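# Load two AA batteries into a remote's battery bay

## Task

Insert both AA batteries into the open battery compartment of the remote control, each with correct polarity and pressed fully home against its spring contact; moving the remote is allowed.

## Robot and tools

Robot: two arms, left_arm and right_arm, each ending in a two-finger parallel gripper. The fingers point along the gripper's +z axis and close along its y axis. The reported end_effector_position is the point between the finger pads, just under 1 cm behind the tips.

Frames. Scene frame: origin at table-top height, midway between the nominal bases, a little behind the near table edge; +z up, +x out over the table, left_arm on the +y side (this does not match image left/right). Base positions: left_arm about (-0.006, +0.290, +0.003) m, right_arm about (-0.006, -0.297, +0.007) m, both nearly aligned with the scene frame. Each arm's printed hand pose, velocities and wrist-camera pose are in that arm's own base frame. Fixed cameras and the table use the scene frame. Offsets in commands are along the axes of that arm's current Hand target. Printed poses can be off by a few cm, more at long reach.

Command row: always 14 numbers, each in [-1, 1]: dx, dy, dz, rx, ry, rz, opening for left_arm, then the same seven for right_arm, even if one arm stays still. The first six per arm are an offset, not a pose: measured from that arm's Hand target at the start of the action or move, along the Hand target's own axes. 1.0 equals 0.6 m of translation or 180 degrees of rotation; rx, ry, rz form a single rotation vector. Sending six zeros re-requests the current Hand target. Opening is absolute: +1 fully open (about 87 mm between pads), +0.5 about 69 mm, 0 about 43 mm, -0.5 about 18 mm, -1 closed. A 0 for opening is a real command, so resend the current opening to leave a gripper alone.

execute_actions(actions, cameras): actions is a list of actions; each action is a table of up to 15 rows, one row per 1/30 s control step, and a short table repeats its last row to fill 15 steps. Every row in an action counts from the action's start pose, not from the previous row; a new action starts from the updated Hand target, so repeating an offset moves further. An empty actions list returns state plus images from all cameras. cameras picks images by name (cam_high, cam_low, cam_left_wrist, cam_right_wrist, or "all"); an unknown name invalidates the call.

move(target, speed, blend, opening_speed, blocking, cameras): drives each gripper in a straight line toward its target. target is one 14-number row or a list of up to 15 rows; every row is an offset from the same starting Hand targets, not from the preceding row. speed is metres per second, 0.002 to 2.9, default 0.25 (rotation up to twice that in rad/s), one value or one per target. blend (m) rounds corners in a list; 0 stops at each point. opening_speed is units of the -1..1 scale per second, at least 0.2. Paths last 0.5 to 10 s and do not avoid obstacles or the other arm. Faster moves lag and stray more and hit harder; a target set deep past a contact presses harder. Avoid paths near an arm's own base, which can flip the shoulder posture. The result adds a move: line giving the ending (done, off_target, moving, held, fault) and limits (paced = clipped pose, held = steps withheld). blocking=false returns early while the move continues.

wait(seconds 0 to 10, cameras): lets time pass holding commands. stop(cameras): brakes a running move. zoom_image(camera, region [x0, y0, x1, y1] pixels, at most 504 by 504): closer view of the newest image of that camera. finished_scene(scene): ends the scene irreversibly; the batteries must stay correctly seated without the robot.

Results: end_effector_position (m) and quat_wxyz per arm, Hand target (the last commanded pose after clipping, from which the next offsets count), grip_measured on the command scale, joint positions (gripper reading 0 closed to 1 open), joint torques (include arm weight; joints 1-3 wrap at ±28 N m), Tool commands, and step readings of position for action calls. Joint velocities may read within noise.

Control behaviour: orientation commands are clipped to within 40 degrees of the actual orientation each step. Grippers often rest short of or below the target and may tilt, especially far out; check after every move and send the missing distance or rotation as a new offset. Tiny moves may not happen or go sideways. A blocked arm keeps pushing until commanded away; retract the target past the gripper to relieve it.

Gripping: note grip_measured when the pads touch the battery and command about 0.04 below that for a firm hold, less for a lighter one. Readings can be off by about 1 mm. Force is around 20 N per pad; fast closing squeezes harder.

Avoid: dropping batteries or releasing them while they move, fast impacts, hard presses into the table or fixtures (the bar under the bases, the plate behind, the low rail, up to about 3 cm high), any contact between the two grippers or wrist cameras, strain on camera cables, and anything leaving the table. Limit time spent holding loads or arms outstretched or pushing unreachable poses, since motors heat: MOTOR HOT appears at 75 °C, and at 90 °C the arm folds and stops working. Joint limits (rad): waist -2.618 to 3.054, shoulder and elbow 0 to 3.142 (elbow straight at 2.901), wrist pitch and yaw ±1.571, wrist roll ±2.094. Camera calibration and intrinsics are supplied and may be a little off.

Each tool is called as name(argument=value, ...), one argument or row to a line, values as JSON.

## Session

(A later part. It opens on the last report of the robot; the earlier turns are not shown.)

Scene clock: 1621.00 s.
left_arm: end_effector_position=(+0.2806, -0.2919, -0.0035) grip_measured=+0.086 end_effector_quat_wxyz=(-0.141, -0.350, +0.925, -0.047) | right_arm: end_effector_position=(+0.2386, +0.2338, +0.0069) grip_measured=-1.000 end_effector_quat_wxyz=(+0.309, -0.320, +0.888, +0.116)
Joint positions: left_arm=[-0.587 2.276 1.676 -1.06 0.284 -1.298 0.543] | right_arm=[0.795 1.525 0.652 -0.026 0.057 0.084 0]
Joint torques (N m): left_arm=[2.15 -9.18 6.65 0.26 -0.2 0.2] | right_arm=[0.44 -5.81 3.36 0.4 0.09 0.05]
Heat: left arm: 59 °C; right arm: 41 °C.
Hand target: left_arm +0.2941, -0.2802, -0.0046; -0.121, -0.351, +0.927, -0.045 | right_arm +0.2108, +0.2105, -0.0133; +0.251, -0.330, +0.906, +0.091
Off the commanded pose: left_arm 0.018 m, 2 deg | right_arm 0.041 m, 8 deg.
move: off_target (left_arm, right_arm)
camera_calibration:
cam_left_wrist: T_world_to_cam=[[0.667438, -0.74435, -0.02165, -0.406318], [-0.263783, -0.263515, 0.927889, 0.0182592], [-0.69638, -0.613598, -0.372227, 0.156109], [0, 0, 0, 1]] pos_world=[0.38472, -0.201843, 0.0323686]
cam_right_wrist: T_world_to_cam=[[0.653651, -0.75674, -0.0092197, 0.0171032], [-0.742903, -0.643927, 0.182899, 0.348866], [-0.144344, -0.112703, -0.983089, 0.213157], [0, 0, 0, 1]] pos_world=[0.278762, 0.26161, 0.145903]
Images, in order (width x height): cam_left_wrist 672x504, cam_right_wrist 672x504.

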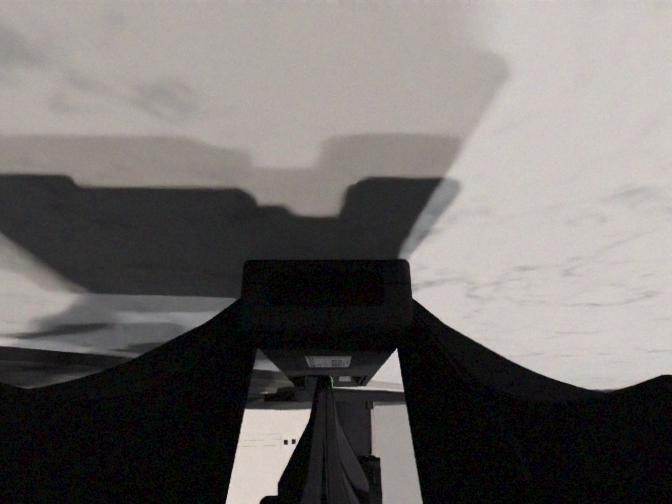

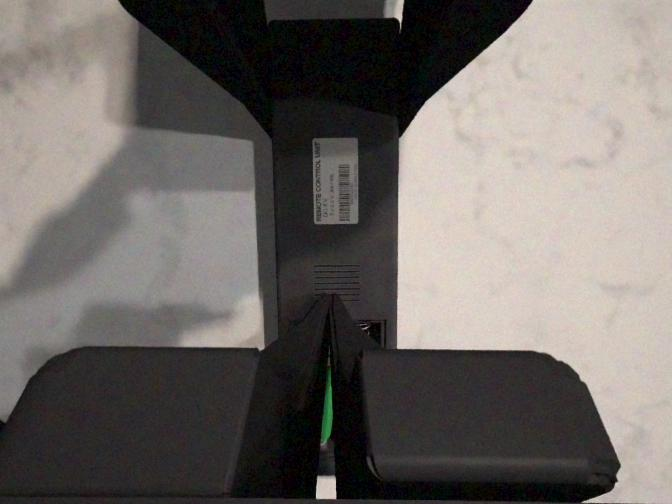

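move(
  target=[0,0,0,0,0,0,0.03,0.008,0.0167,0.004,0,0,0,-1],
  speed=0.04,
  cameras=["cam_right_wrist","cam_left_wrist"],
)

zoom_image(
  camera="cam_right_wrist",
  region=[240, 210, 440, 390],
)

zoom_image(
  camera="cam_left_wrist",
  region=[260, 340, 400, 440],
)

Scene clock: 1626.00 s.
left_arm: end_effector_position=(+0.2806, -0.2919, -0.0035) grip_measured=+0.086 end_effector_quat_wxyz=(-0.141, -0.350, +0.925, -0.047) | right_arm: end_effector_position=(+0.2348, +0.2380, +0.0067) grip_measured=-1.000 end_effector_quat_wxyz=(+0.319, -0.320, +0.885, +0.110)
Joint positions: left_arm=[-0.587 2.276 1.676 -1.061 0.284 -1.297 0.543] | right_arm=[0.829 1.522 0.64 -0.006 0.094 0.101 0]
Joint torques (N m): left_arm=[2.17 -9.16 6.67 0.27 -0.21 0.2] | right_arm=[0.75 -5.01 2.99 0.46 -0.08 0.27]
Heat: left arm: 59 °C; right arm: 41 °C.
Hand target: left_arm +0.2941, -0.2802, -0.0046; -0.121, -0.351, +0.927, -0.045 | right_arm +0.2021, +0.2164, -0.0178; +0.251, -0.330, +0.905, +0.091
Off the commanded pose: left_arm 0.018 m, 2 deg | right_arm 0.046 m, 9 deg.
move: off_target (left_arm, right_arm)
camera_calibration:
cam_left_wrist: T_world_to_cam=[[0.666926, -0.744803, -0.0218494, -0.406279], [-0.263764, -0.263406, 0.927925, 0.0182464], [-0.696877, -0.613094, -0.372125, 0.156338], [0, 0, 0, 1]] pos_world=[0.384719, -0.201942, 0.032369]
cam_right_wrist: T_world_to_cam=[[0.652177, -0.758026, 0.00780627, 0.0233146], [-0.747995, -0.641806, 0.169083, 0.349626], [-0.123159, -0.116111, -0.985571, 0.208837], [0, 0, 0, 1]] pos_world=[0.272033, 0.266313, 0.146526]
Images, in order (width x height): cam_left_wrist 672x504, cam_right_wrist 672x504.

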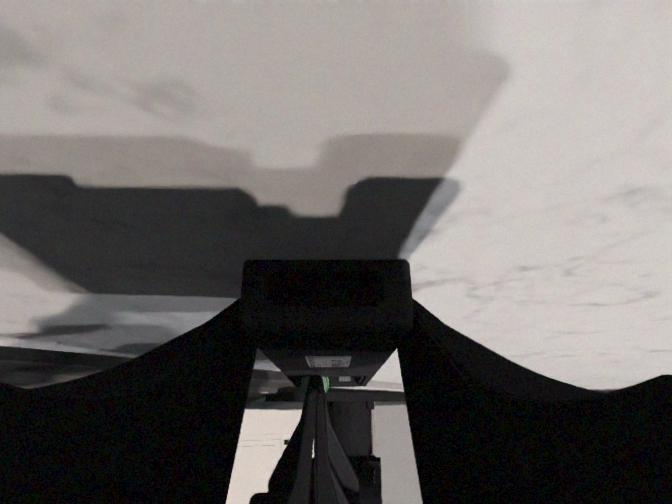

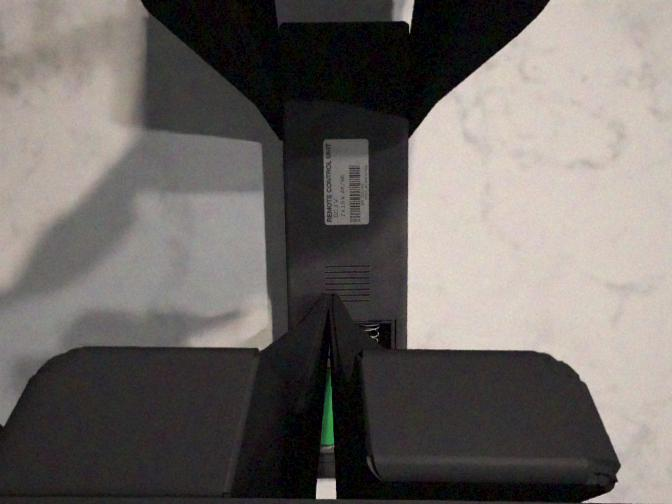

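Scaled by 2.520 from the camera's 672x504 image, which has a finer 960x720 frame.

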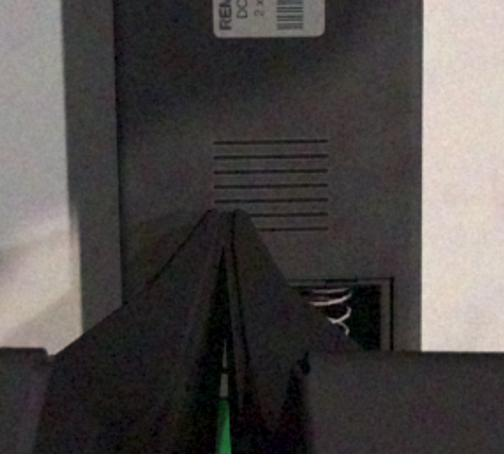

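Scaled by 3.600 from the camera's 672x504 image, which has a finer 960x720 frame.

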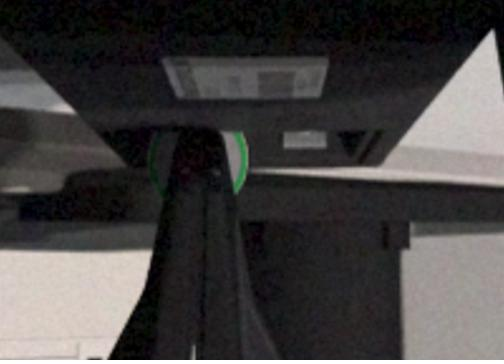

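move(
  target=[-0.01,0,-0.002,0,0,0,0.03,0.021,0.0,-0.0315,0,0.02,0,-1],
  speed=0.04,
  cameras=["cam_right_wrist","cam_left_wrist"],
)

zoom_image(
  camera="cam_right_wrist",
  region=[240, 210, 440, 390],
)

zoom_image(
  camera="cam_left_wrist",
  region=[260, 340, 400, 440],
)

Scene clock: 1632.67 s.
left_arm: end_effector_position=(+0.2854, -0.2819, -0.0030) grip_measured=+0.086 end_effector_quat_wxyz=(-0.143, -0.351, +0.924, -0.047) | right_arm: end_effector_position=(+0.2110, +0.2213, +0.0094) grip_measured=-1.000 end_effector_quat_wxyz=(+0.278, -0.326, +0.898, +0.098)
Joint positions: left_arm=[-0.559 2.276 1.676 -1.072 0.285 -1.27 0.543] | right_arm=[0.844 1.451 0.64 -0.167 0.089 0.12 0]
Joint torques (N m): left_arm=[1.17 -8.54 7.73 0.27 -0.22 0.06] | right_arm=[0.17 -4 4.11 0.5 -0.01 0.18]
Heat: left arm: 59 °C; right arm: 40 °C.
Hand target: left_arm +0.2988, -0.2762, -0.0050; -0.121, -0.351, +0.927, -0.046 | right_arm +0.1864, +0.2032, -0.0081; +0.222, -0.333, +0.913, +0.081
Off the commanded pose: left_arm 0.015 m, 3 deg | right_arm 0.035 m, 7 deg.
move: off_target (left_arm, right_arm)
camera_calibration:
cam_left_wrist: T_world_to_cam=[[0.668288, -0.743489, -0.0247871, -0.402141], [-0.258583, -0.263412, 0.929381, 0.0202418], [-0.697514, -0.614685, -0.368289, 0.165792], [0, 0, 0, 1]] pos_world=[0.389622, -0.191746, 0.0322789]
cam_right_wrist: T_world_to_cam=[[0.654922, -0.755688, 0.00352812, 0.0251405], [-0.730994, -0.632323, 0.256546, 0.314161], [-0.191638, -0.170596, -0.966526, 0.232936], [0, 0, 0, 1]] pos_world=[0.257824, 0.257388, 0.144453]
Images, in order (width x height): cam_left_wrist 672x504, cam_right_wrist 672x504.

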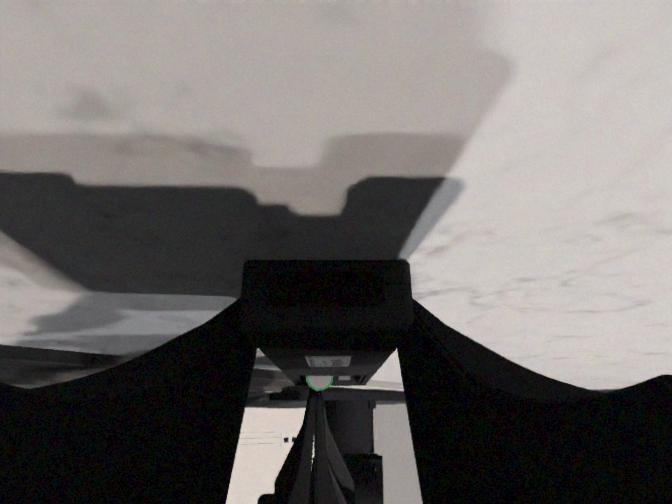

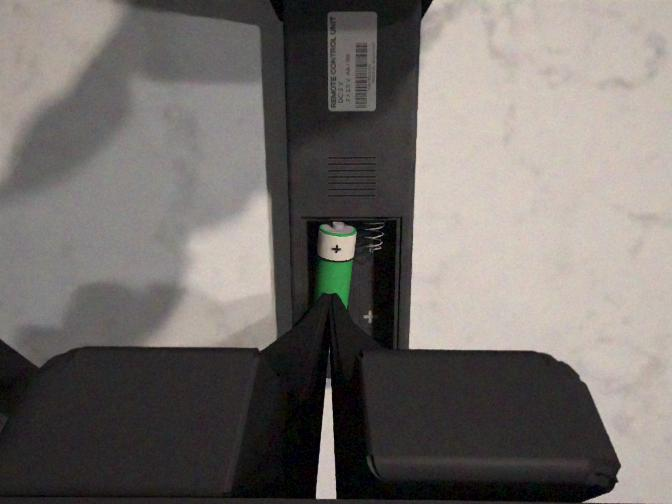

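Scaled by 2.520 from the camera's 672x504 image, which has a finer 960x720 frame.

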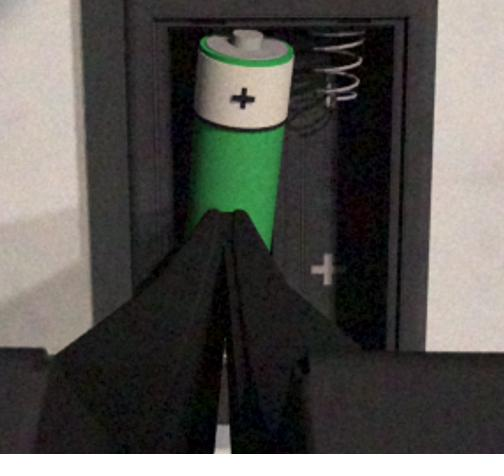

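Scaled by 3.600 from the camera's 672x504 image, which has a finer 960x720 frame.

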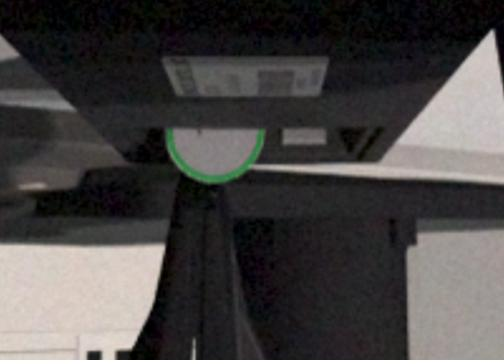

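move(
  target=[0.0224,0.0078,0.0052,0,0,0,0.03,-0.0739,-0.003,-0.0322,0,0.0,0,-0.75],
  speed=0.05,
  opening_speed=0.4,
  cameras=["cam_right_wrist","cam_left_wrist"],
)

zoom_image(
  camera="cam_right_wrist",
  region=[240, 190, 440, 370],
)

zoom_image(
  camera="cam_left_wrist",
  region=[260, 340, 400, 440],
)

Scene clock: 1641.23 s.
left_arm: end_effector_position=(+0.2833, -0.2828, -0.0040) grip_measured=+0.086 end_effector_quat_wxyz=(-0.144, -0.352, +0.924, -0.047) | right_arm: end_effector_position=(+0.2032, +0.2139, +0.0226) grip_measured=-0.750 end_effector_quat_wxyz=(+0.213, -0.335, +0.915, +0.070)
Joint positions: left_arm=[-0.563 2.273 1.666 -1.065 0.288 -1.276 0.543] | right_arm=[0.838 1.488 0.792 -0.428 0.073 0.12 0.125]
Joint torques (N m): left_arm=[-0.7 -10.78 3.89 0.47 -0.21 -0.16] | right_arm=[-0.9 -5.04 7.83 1.16 -0.04 -0.03]
Heat: left arm: 59 °C; right arm: 40 °C.
Hand target: left_arm +0.2853, -0.2818, -0.0045; -0.121, -0.351, +0.927, -0.046 | right_arm +0.2109, +0.2214, +0.0294; +0.222, -0.333, +0.913, +0.081
Off the commanded pose: left_arm 0.002 m, 3 deg | right_arm 0.013 m, 2 deg.
move: off_target (left_arm, right_arm)
camera_calibration:
cam_left_wrist: T_world_to_cam=[[0.669905, -0.741988, -0.0260962, -0.401453], [-0.255368, -0.263279, 0.930307, 0.0195617], [-0.697147, -0.616553, -0.365852, 0.162797], [0, 0, 0, 1]] pos_world=[0.387425, -0.19235, 0.0308849]
cam_right_wrist: T_world_to_cam=[[0.656859, -0.753967, 0.0083736, 0.0237606], [-0.694753, -0.600881, 0.395298, 0.283164], [-0.29301, -0.265473, -0.918515, 0.282688], [0, 0, 0, 1]] pos_world=[0.263952, 0.263109, 0.14752]
Images, in order (width x height): cam_left_wrist 672x504, cam_right_wrist 672x504.

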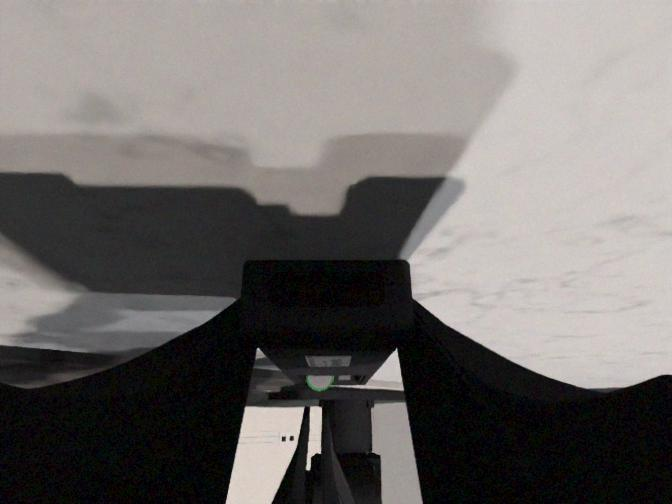

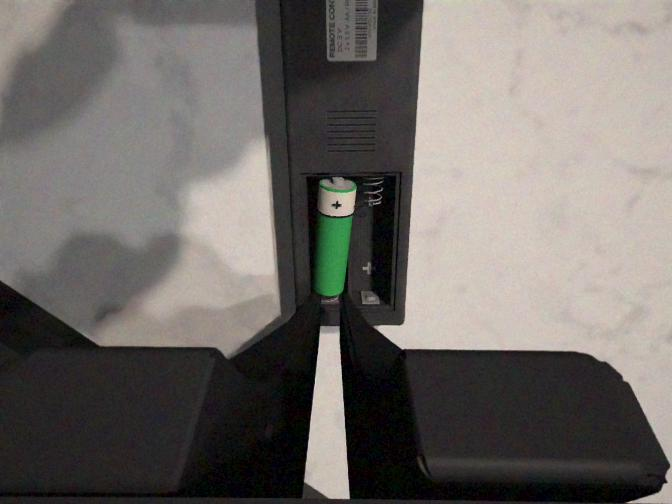

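Scaled by 2.520 from the camera's 672x504 image, which has a finer 960x720 frame.

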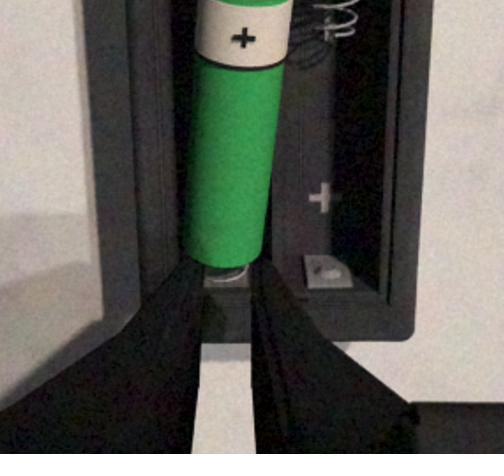

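Scaled by 3.600 from the camera's 672x504 image, which has a finer 960x720 frame.

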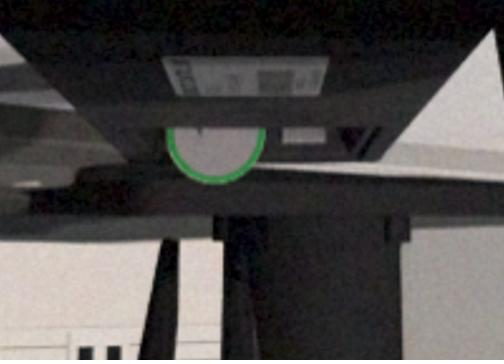

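move(
  target=[0,0,0,0,0,0,0.03,-0.0427,-0.0073,0.0277,0,0.0,0,-0.42],
  speed=0.05,
  cameras=["cam_right_wrist"],
)

zoom_image(
  camera="cam_right_wrist",
  region=[240, 190, 440, 370],
)

Scene clock: 1653.93 s.
left_arm: end_effector_position=(+0.2833, -0.2828, -0.0040) grip_measured=+0.086 end_effector_quat_wxyz=(-0.144, -0.352, +0.924, -0.047) | right_arm: end_effector_position=(+0.2256, +0.2275, +0.0185) grip_measured=-0.420 end_effector_quat_wxyz=(+0.205, -0.331, +0.919, +0.067)
Joint positions: left_arm=[-0.563 2.273 1.666 -1.065 0.288 -1.276 0.543] | right_arm=[0.81 1.605 0.892 -0.427 0.061 0.105 0.29]
Joint torques (N m): left_arm=[-0.75 -10.77 3.9 0.46 -0.21 -0.16] | right_arm=[-0.92 -6.15 7.95 1.28 -0.01 -0.23]
Heat: left arm: 63 °C; right arm: 41 °C.
Hand target: left_arm +0.2853, -0.2818, -0.0045; -0.121, -0.351, +0.927, -0.046 | right_arm +0.2370, +0.2376, +0.0264; +0.222, -0.333, +0.913, +0.081
Off the commanded pose: left_arm 0.002 m, 3 deg | right_arm 0.017 m, 3 deg.
move: off_target (left_arm, right_arm)
camera_calibration:
cam_right_wrist: T_world_to_cam=[[0.649523, -0.76032, 0.00576286, 0.0224376], [-0.694935, -0.590557, 0.410253, 0.305845], [-0.308521, -0.270474, -0.911953, 0.29366], [0, 0, 0, 1]] pos_world=[0.288569, 0.277106, 0.142201]
Images, in order (width x height): cam_right_wrist 672x504.

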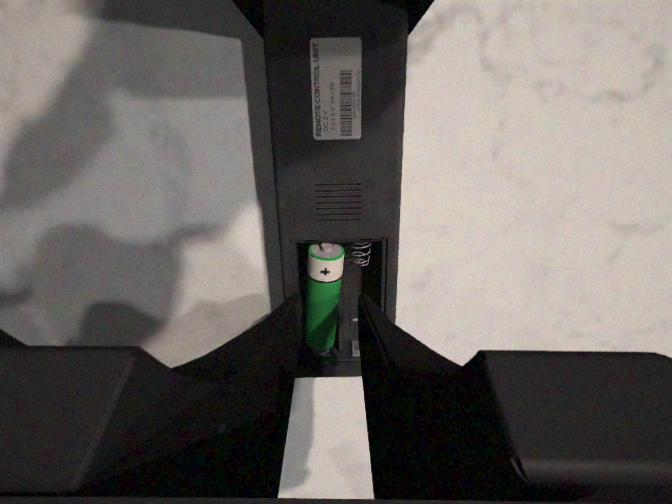

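Scaled by 2.520 from the camera's 672x504 image, which has a finer 960x720 frame.

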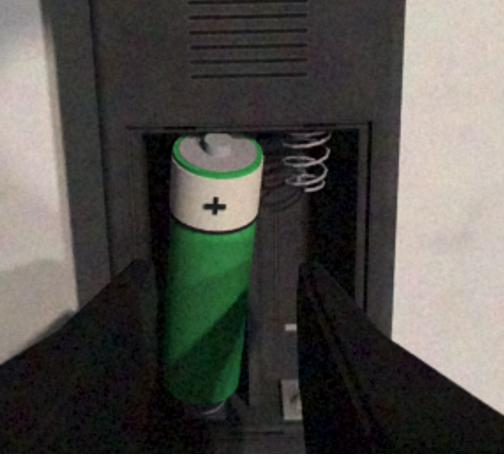

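move(
  target=[0,0,0,0,0,0,0.03,0.0141,0.003,0.0273,0,0.0,0,-0.42],
  speed=0.05,
  cameras=["cam_right_wrist"],
)

zoom_image(
  camera="cam_right_wrist",
  region=[240, 190, 440, 370],
)

Scene clock: 1659.27 s.
left_arm: end_effector_position=(+0.2834, -0.2828, -0.0040) grip_measured=+0.086 end_effector_quat_wxyz=(-0.144, -0.352, +0.924, -0.047) | right_arm: end_effector_position=(+0.2327, +0.2351, +0.0084) grip_measured=-0.420 end_effector_quat_wxyz=(+0.216, -0.330, +0.916, +0.073)
Joint positions: left_arm=[-0.563 2.273 1.666 -1.065 0.288 -1.276 0.543] | right_arm=[0.81 1.645 0.88 -0.349 0.061 0.104 0.29]
Joint torques (N m): left_arm=[-0.75 -10.78 3.89 0.46 -0.21 -0.17] | right_arm=[-0.2 -6.46 5.72 1.35 0.01 -0.1]
Heat: left arm: 65 °C; right arm: 41 °C.
Hand target: left_arm +0.2853, -0.2818, -0.0045; -0.121, -0.351, +0.927, -0.045 | right_arm +0.2358, +0.2390, +0.0079; +0.222, -0.333, +0.913, +0.081
Off the commanded pose: left_arm 0.002 m, 3 deg | right_arm 0.005 m, 1 deg.
move: off_target (left_arm)
camera_calibration:
cam_right_wrist: T_world_to_cam=[[0.650258, -0.759708, 0.00282224, 0.0234109], [-0.70134, -0.598863, 0.386632, 0.32316], [-0.292038, -0.25339, -0.92223, 0.280879], [0, 0, 0, 1]] pos_world=[0.293449, 0.282486, 0.134025]
Images, in order (width x height): cam_right_wrist 672x504.

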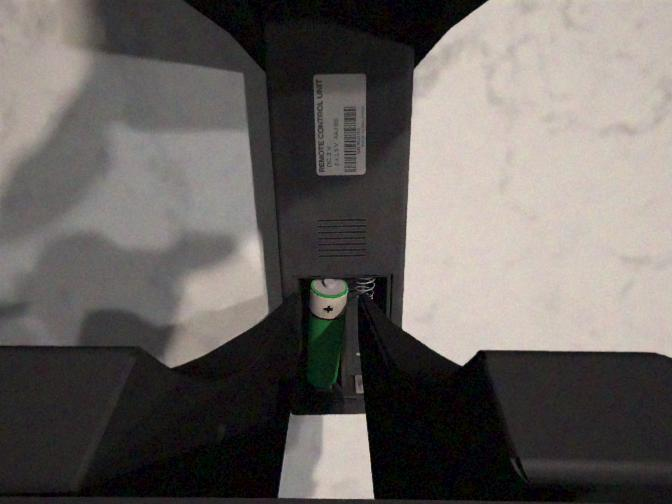

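Scaled by 2.520 from the camera's 672x504 image, which has a finer 960x720 frame.

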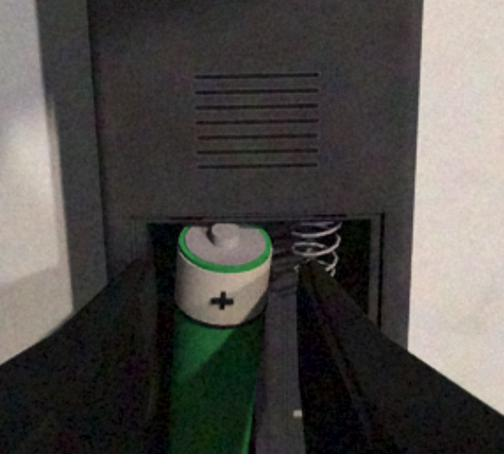

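move(
  target=[
    [0,0,0,0,0,0,0.03,0,0,0,0,0.0,0,-0.78],
    [0,0,0,0,0,0,0.03,0.018,0.008,-0.009,0,0.0,0,-0.8],
  ],
  speed=0.04,
  opening_speed=0.4,
  cameras=["cam_right_wrist","cam_left_wrist"],
)

zoom_image(
  camera="cam_right_wrist",
  region=[240, 190, 440, 370],
)

zoom_image(
  camera="cam_left_wrist",
  region=[260, 340, 400, 440],
)

Scene clock: 1665.27 s.
left_arm: end_effector_position=(+0.2834, -0.2828, -0.0040) grip_measured=+0.086 end_effector_quat_wxyz=(-0.144, -0.353, +0.923, -0.047) | right_arm: end_effector_position=(+0.2296, +0.2369, +0.0081) grip_measured=-0.639 end_effector_quat_wxyz=(+0.227, -0.333, +0.912, +0.082)
Joint positions: left_arm=[-0.563 2.273 1.666 -1.065 0.288 -1.278 0.543] | right_arm=[0.818 1.623 0.846 -0.31 0.057 0.104 0.181]
Joint torques (N m): left_arm=[-0.76 -10.77 3.89 0.46 -0.22 -0.14] | right_arm=[0.65 -7.61 4.62 1.11 0.11 0.13]
Heat: left arm: 66 °C; right arm: 42 °C.
Hand target: left_arm +0.2853, -0.2818, -0.0045; -0.121, -0.351, +0.927, -0.045 | right_arm +0.2235, +0.2349, +0.0078; +0.222, -0.333, +0.913, +0.081
Off the commanded pose: left_arm 0.002 m, 3 deg | right_arm 0.006 m, 1 deg.
move: off_target (left_arm)
camera_calibration:
cam_left_wrist: T_world_to_cam=[[0.670968, -0.741007, -0.0266568, -0.401521], [-0.254656, -0.264052, 0.930283, 0.0191382], [-0.696386, -0.617402, -0.365872, 0.162331], [0, 0, 0, 1]] pos_world=[0.387326, -0.192253, 0.0308852]
cam_right_wrist: T_world_to_cam=[[0.657914, -0.753088, -0.00264772, 0.0234188], [-0.701407, -0.614036, 0.361923, 0.325995], [-0.274186, -0.236257, -0.932204, 0.272012], [0, 0, 0, 1]] pos_world=[0.28783, 0.282074, 0.135647]
Images, in order (width x height): cam_left_wrist 672x504, cam_right_wrist 672x504.

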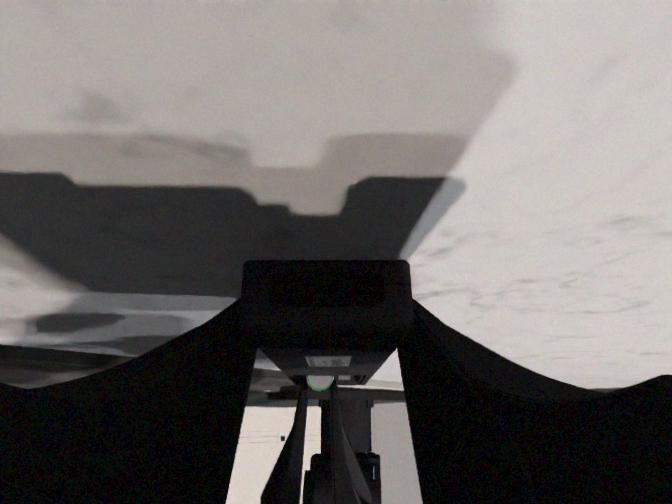

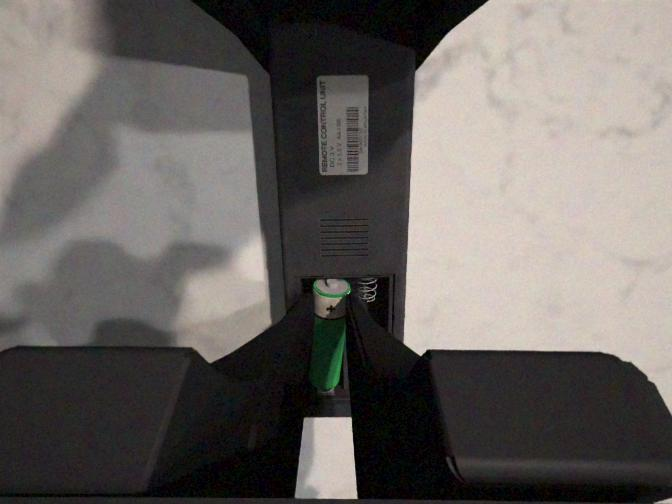

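Scaled by 2.520 from the camera's 672x504 image, which has a finer 960x720 frame.

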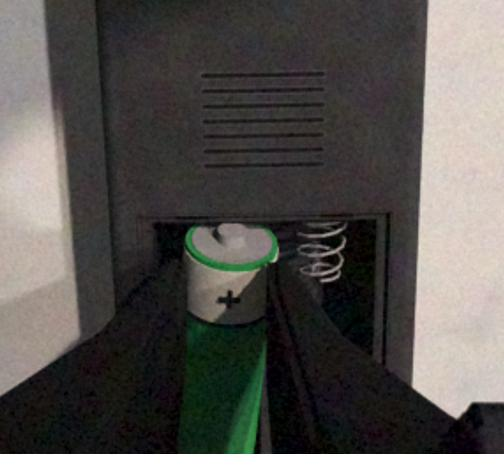

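Scaled by 3.600 from the camera's 672x504 image, which has a finer 960x720 frame.

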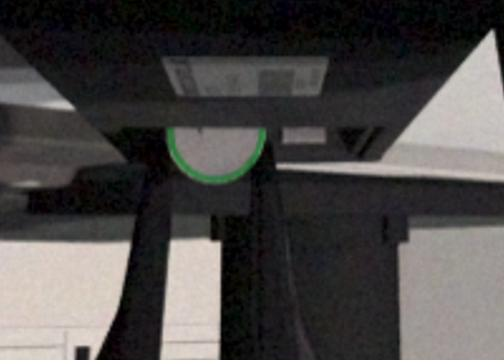

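move(
  target=[-0.013,0,-0.003,0,0,0,0.03,0.0333,0.0133,-0.0045,0,0.0,0,-0.82],
  speed=0.04,
  cameras=["cam_right_wrist","cam_left_wrist"],
)

zoom_image(
  camera="cam_right_wrist",
  region=[240, 190, 440, 370],
)

zoom_image(
  camera="cam_left_wrist",
  region=[260, 340, 400, 440],
)

Scene clock: 1671.10 s.
left_arm: end_effector_position=(+0.2828, -0.2827, -0.0038) grip_measured=+0.086 end_effector_quat_wxyz=(-0.146, -0.352, +0.924, -0.047) | right_arm: end_effector_position=(+0.2227, +0.2342, +0.0115) grip_measured=-0.819 end_effector_quat_wxyz=(+0.255, -0.332, +0.905, +0.079)
Joint positions: left_arm=[-0.563 2.273 1.666 -1.067 0.289 -1.275 0.543] | right_arm=[0.85 1.557 0.775 -0.257 0.102 0.12 0.09]
Joint torques (N m): left_arm=[0.64 -10.11 5.26 0.39 -0.25 0.03] | right_arm=[0.96 -5.93 3.86 0.88 -0.16 0.37]
Heat: left arm: 67 °C; right arm: 41 °C.
Hand target: left_arm +0.2913, -0.2765, -0.0048; -0.121, -0.351, +0.927, -0.046 | right_arm +0.2039, +0.2289, +0.0011; +0.222, -0.333, +0.913, +0.081
Off the commanded pose: left_arm 0.011 m, 3 deg | right_arm 0.022 m, 4 deg.
move: off_target (left_arm, right_arm)
camera_calibration:
cam_left_wrist: T_world_to_cam=[[0.669405, -0.742393, -0.0273792, -0.401032], [-0.253331, -0.26276, 0.931011, 0.0188382], [-0.69837, -0.616287, -0.363964, 0.162951], [0, 0, 0, 1]] pos_world=[0.387025, -0.192349, 0.0307897]
cam_right_wrist: T_world_to_cam=[[0.65453, -0.755711, 0.0221504, 0.0271164], [-0.72236, -0.61646, 0.313326, 0.32413], [-0.223129, -0.221082, -0.949387, 0.258033], [0, 0, 0, 1]] pos_world=[0.273965, 0.277352, 0.142814]
Images, in order (width x height): cam_left_wrist 672x504, cam_right_wrist 672x504.

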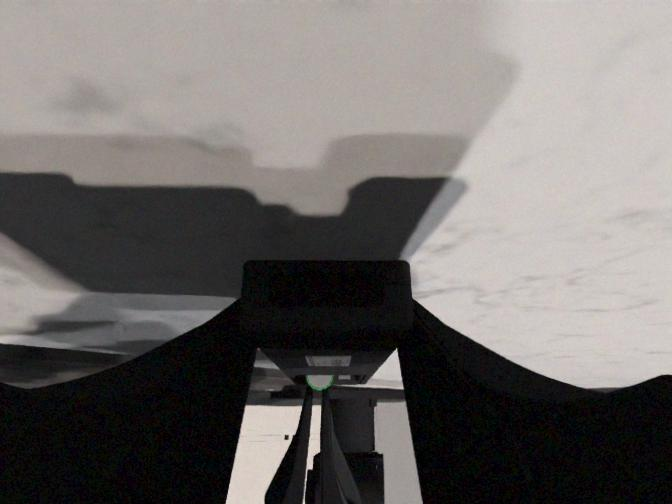

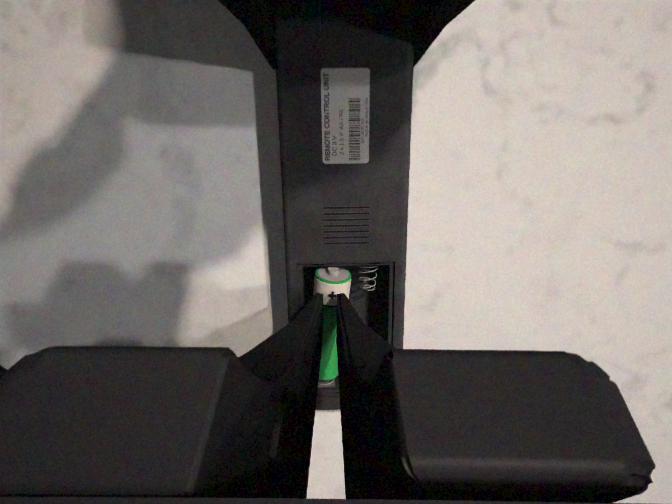

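Scaled by 2.520 from the camera's 672x504 image, which has a finer 960x720 frame.

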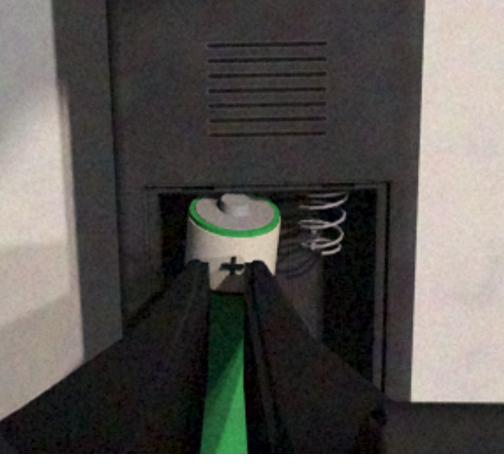

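Scaled by 3.600 from the camera's 672x504 image, which has a finer 960x720 frame.

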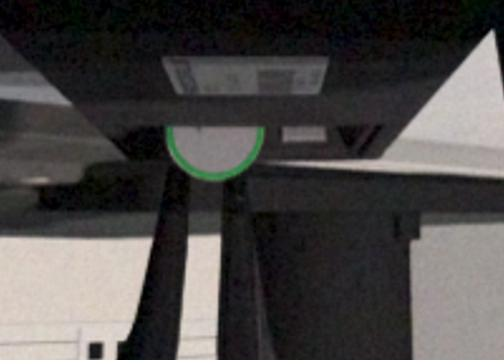

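move(
  target=[0.013,0,0.003,0,0,0,0.03,0.0045,0.0,0.0439,0,0.03,0,-0.78],
  speed=0.04,
  cameras=["cam_right_wrist","cam_left_wrist"],
)

zoom_image(
  camera="cam_right_wrist",
  region=[240, 190, 440, 370],
)

zoom_image(
  camera="cam_left_wrist",
  region=[260, 340, 400, 440],
)

Scene clock: 1679.30 s.
left_arm: end_effector_position=(+0.2817, -0.2835, -0.0041) grip_measured=+0.086 end_effector_quat_wxyz=(-0.146, -0.350, +0.924, -0.046) | right_arm: end_effector_position=(+0.2228, +0.2343, +0.0079) grip_measured=-0.778 end_effector_quat_wxyz=(+0.216, -0.337, +0.914, +0.058)
Joint positions: left_arm=[-0.566 2.273 1.665 -1.067 0.289 -1.275 0.543] | right_arm=[0.85 1.63 0.866 -0.366 0.102 0.122 0.111]
Joint torques (N m): left_arm=[-0.51 -10.78 3.95 0.48 -0.23 -0.17] | right_arm=[-0.02 0.43 3.06 1.57 -0.23 0.25]
Heat: left arm: 68 °C; right arm: 41 °C.
Hand target: left_arm +0.2852, -0.2818, -0.0046; -0.121, -0.351, +0.927, -0.045 | right_arm +0.2113, +0.2350, -0.0236; +0.179, -0.336, +0.922, +0.065
Off the commanded pose: left_arm 0.004 m, 3 deg | right_arm 0.033 m, 4 deg.
move: off_target (left_arm, right_arm)
camera_calibration:
cam_left_wrist: T_world_to_cam=[[0.66717, -0.744375, -0.0281133, -0.400736], [-0.253503, -0.262375, 0.931073, 0.0186979], [-0.700443, -0.614057, -0.363749, 0.16293], [0, 0, 0, 1]] pos_world=[0.386222, -0.193343, 0.0305906]
cam_right_wrist: T_world_to_cam=[[0.655295, -0.754603, 0.0341091, 0.0266821], [-0.701952, -0.591651, 0.3965, 0.314235], [-0.279019, -0.283767, -0.917401, 0.281492], [0, 0, 0, 1]] pos_world=[0.281635, 0.28593, 0.132737]
Images, in order (width x height): cam_left_wrist 672x504, cam_right_wrist 672x504.

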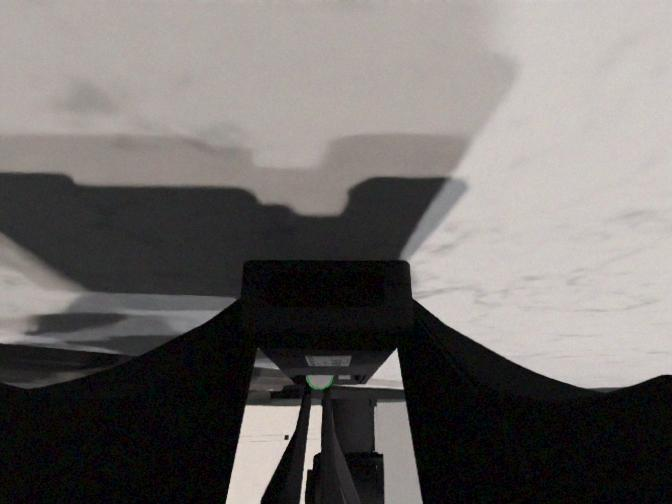

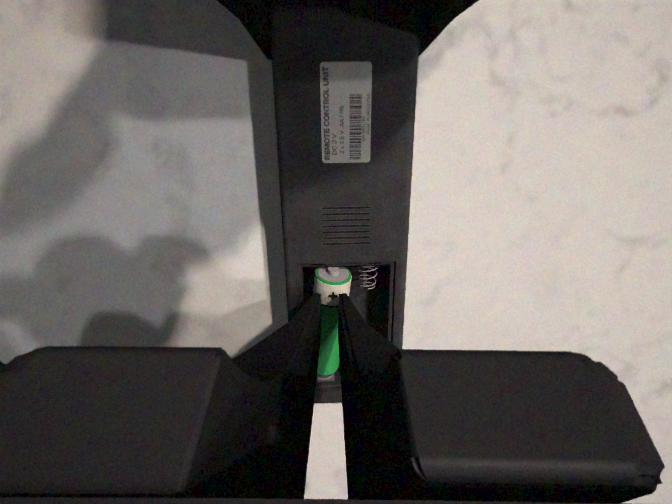

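Scaled by 2.520 from the camera's 672x504 image, which has a finer 960x720 frame.

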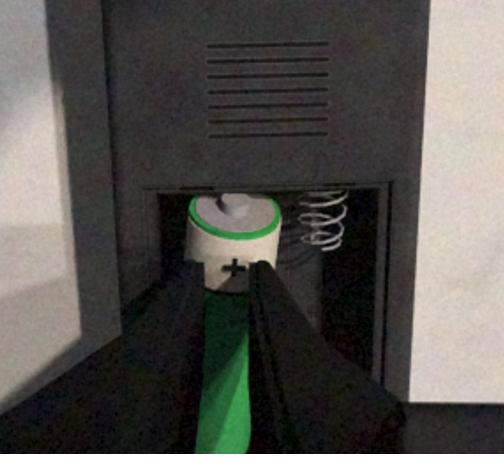

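Scaled by 3.600 from the camera's 672x504 image, which has a finer 960x720 frame.

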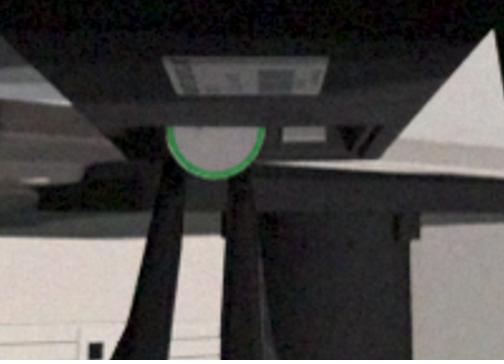

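move(
  target=[0,0,0,0,0,0,0.03,0.006,0.03,-0.015,0,0.0,0,-0.78],
  speed=0.04,
  cameras=["cam_right_wrist","cam_left_wrist"],
)

zoom_image(
  camera="cam_right_wrist",
  region=[240, 190, 440, 370],
)

zoom_image(
  camera="cam_left_wrist",
  region=[260, 340, 400, 440],
)

Scene clock: 1688.67 s.
left_arm: end_effector_position=(+0.2817, -0.2835, -0.0041) grip_measured=+0.086 end_effector_quat_wxyz=(-0.146, -0.350, +0.924, -0.046) | right_arm: end_effector_position=(+0.2216, +0.2356, +0.0095) grip_measured=-0.778 end_effector_quat_wxyz=(+0.232, -0.333, +0.914, +0.035)
Joint positions: left_arm=[-0.566 2.273 1.665 -1.067 0.289 -1.275 0.543] | right_arm=[0.891 1.628 0.866 -0.367 0.175 0.154 0.111]
Joint torques (N m): left_arm=[-0.53 -10.76 3.97 0.48 -0.23 -0.17] | right_arm=[1.66 -1.65 3.58 1.2 -0.69 0.63]
Heat: left arm: 70 °C; right arm: 40 °C.
Hand target: left_arm +0.2852, -0.2818, -0.0046; -0.121, -0.351, +0.927, -0.045 | right_arm +0.1945, +0.2445, -0.0166; +0.179, -0.336, +0.922, +0.065
Off the commanded pose: left_arm 0.004 m, 3 deg | right_arm 0.039 m, 7 deg.
move: off_target (left_arm, right_arm)
camera_calibration:
cam_left_wrist: T_world_to_cam=[[0.66717, -0.744375, -0.0281133, -0.400736], [-0.253503, -0.262375, 0.931073, 0.0186979], [-0.700443, -0.614057, -0.363749, 0.16293], [0, 0, 0, 1]] pos_world=[0.386222, -0.193343, 0.0305906]
cam_right_wrist: T_world_to_cam=[[0.638302, -0.765098, 0.0848255, 0.0341394], [-0.729759, -0.566357, 0.383003, 0.313911], [-0.244993, -0.306374, -0.919844, 0.280819], [0, 0, 0, 1]] pos_world=[0.276087, 0.289942, 0.135185]
Images, in order (width x height): cam_left_wrist 672x504, cam_right_wrist 672x504.

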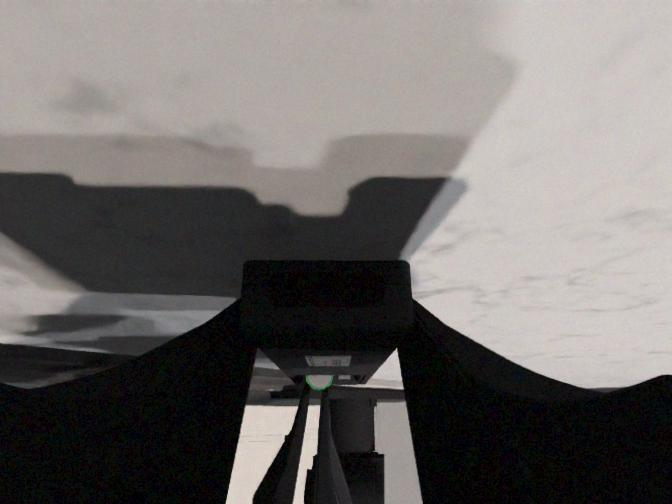

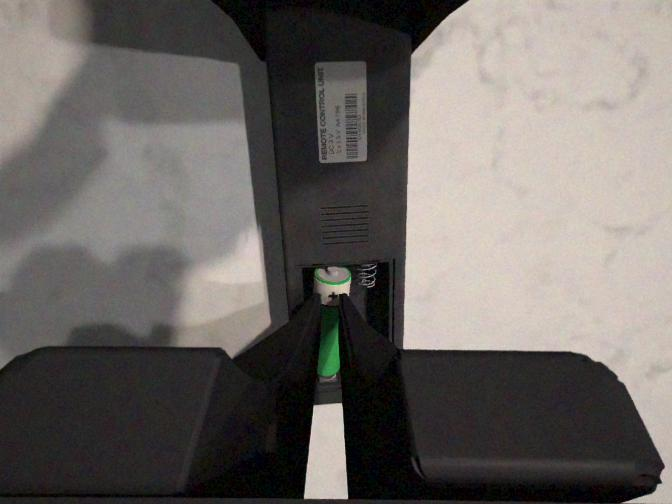

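Scaled by 2.520 from the camera's 672x504 image, which has a finer 960x720 frame.

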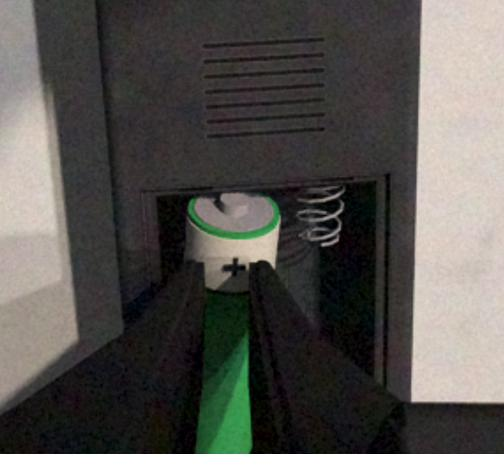

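Scaled by 3.600 from the camera's 672x504 image, which has a finer 960x720 frame.

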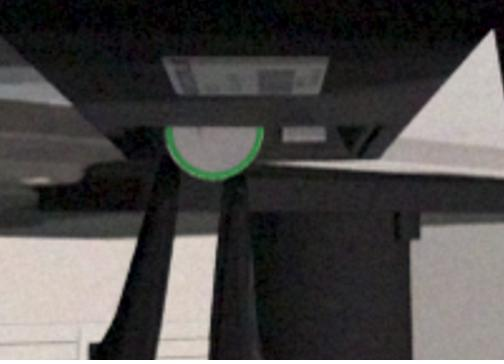

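move(
  target=[
    [0,0,0,0,0,0,0.03,-0.012,-0.03,-0.05,0,0.0,0,-0.78],
    [0,0,0,0,0,0,0.5,-0.04,-0.03,-0.09,0,0.0,0,-0.78],
    [0.02,0,-0.08,0,-0.05,0,0.5,-0.04,-0.03,-0.10,0,0.10,0,-0.78],
    [0.02,0.15,-0.2,0,-0.05,0,0.5,-0.04,-0.03,-0.10,0,0.10,0,-0.78],
  ],
  speed=0.08,
  opening_speed=0.5,
  cameras=["cam_right_wrist","cam_left_wrist"],
)

zoom_image(
  camera="cam_right_wrist",
  region=[270, 180, 430, 320],
)

Scene clock: 1700.30 s.
left_arm: end_effector_position=(+0.2751, -0.2745, +0.0147) grip_measured=+0.500 end_effector_quat_wxyz=(-0.082, -0.352, +0.933, +0.005) | right_arm: end_effector_position=(+0.2002, +0.2258, +0.0418) grip_measured=-0.780 end_effector_quat_wxyz=(+0.051, -0.341, +0.939, +0.009)
Joint positions: left_arm=[-0.621 2.2 1.671 -1.141 0.131 -1.336 0.75] | right_arm=[0.844 1.792 1.243 -0.923 0.032 0.145 0.11]
Joint torques (N m): left_arm=[-0.34 -12.74 8.95 0.09 -0.07 -0.17] | right_arm=[-0.27 -8.23 5.39 0.67 0.1 0.06]
Heat: left arm: 71 °C; right arm: 41 °C.
Hand target: left_arm +0.2858, -0.2814, +0.0399; -0.056, -0.354, +0.934, -0.021 (not the last commanded pose) | right_arm +0.2009, +0.2266, +0.0418; +0.053, -0.341, +0.938, +0.011 (not the last commanded pose)
Off the commanded pose: left_arm 0.128 m, 5 deg | right_arm 0.010 m, 2 deg.
move: held (right_arm; a check stopped the path), off_target (left_arm; braked when a check withheld steps of right_arm); path passed 2 of 4 targets; target 2's new opening was sent with left_arm's hand 0.004 m and 3 deg from that target; limits=held
pose unreachable (right arm): on one or more control steps of this call, first in action 0 (counted from 0), this arm could not follow its commanded pose, so it was not sent that pose on those steps. It may still have moved: this result reports where it is.
cause: moving toward the commanded pose would bring a part of the arm too close to another arm (this arm's wrist camera and the left arm's wrist (the part past joint 5), along the way the arms are being sent, or toward where that arm still pushes).
camera_calibration:
cam_left_wrist: T_world_to_cam=[[0.66217, -0.74553, -0.0756015, -0.387356], [-0.334435, -0.384301, 0.860503, -0.00826987], [-0.670585, -0.544516, -0.503804, 0.183536], [0, 0, 0, 1]] pos_world=[0.376806, -0.192026, 0.0702977]
cam_right_wrist: T_world_to_cam=[[0.652955, -0.757375, 0.00573422, 0.0361597], [-0.553775, -0.472233, 0.685805, 0.211261], [-0.516704, -0.450975, -0.727763, 0.381298], [0, 0, 0, 1]] pos_world=[0.290399, 0.299107, 0.132403]
Images, in order (width x height): cam_left_wrist 672x504, cam_right_wrist 672x504.

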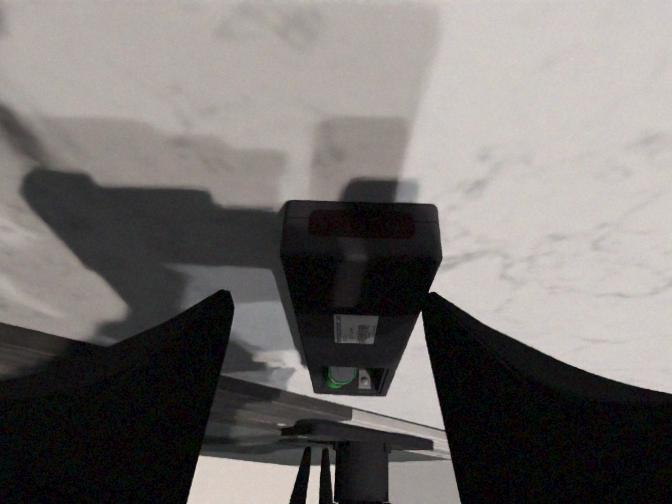

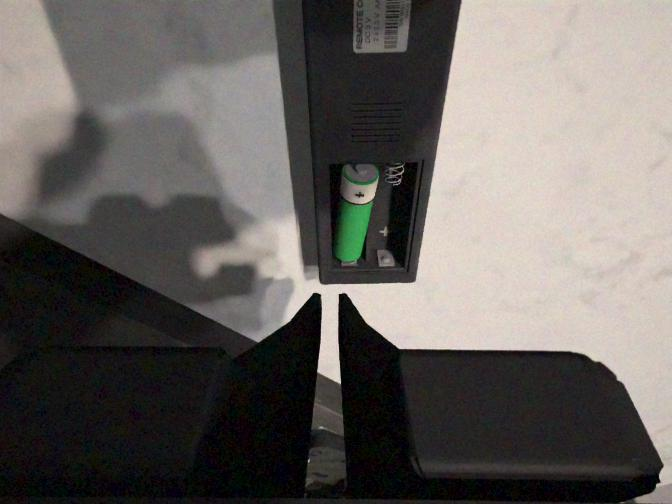

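Scaled by 3.150 from the camera's 672x504 image, which has a finer 960x720 frame.

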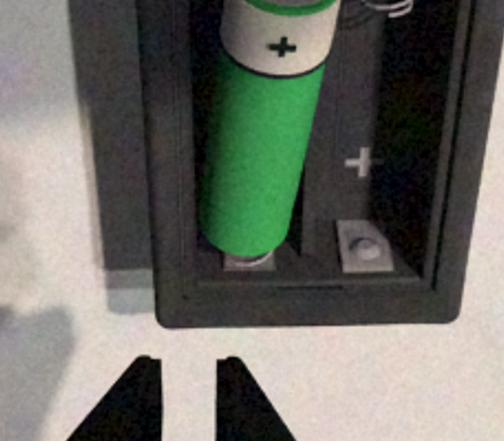

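zoom_image(
  camera="cam_right_wrist",
  region=[310, 140, 430, 240],
)

zoom_image(
  camera="cam_left_wrist",
  region=[290, 330, 410, 410],
)

Scaled by 4.200 from the camera's 672x504 image, which has a finer 960x720 frame.

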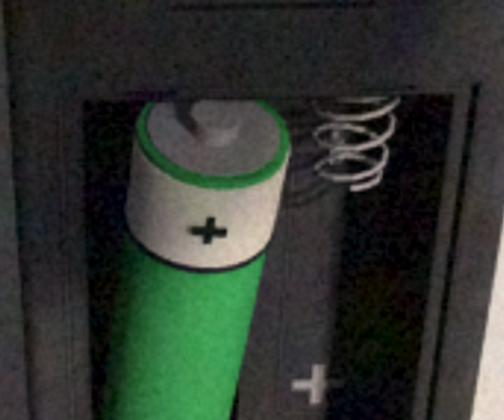

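Scaled by 4.200 from the camera's 672x504 image, which has a finer 960x720 frame.

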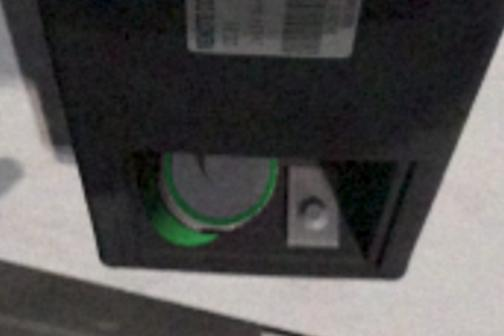

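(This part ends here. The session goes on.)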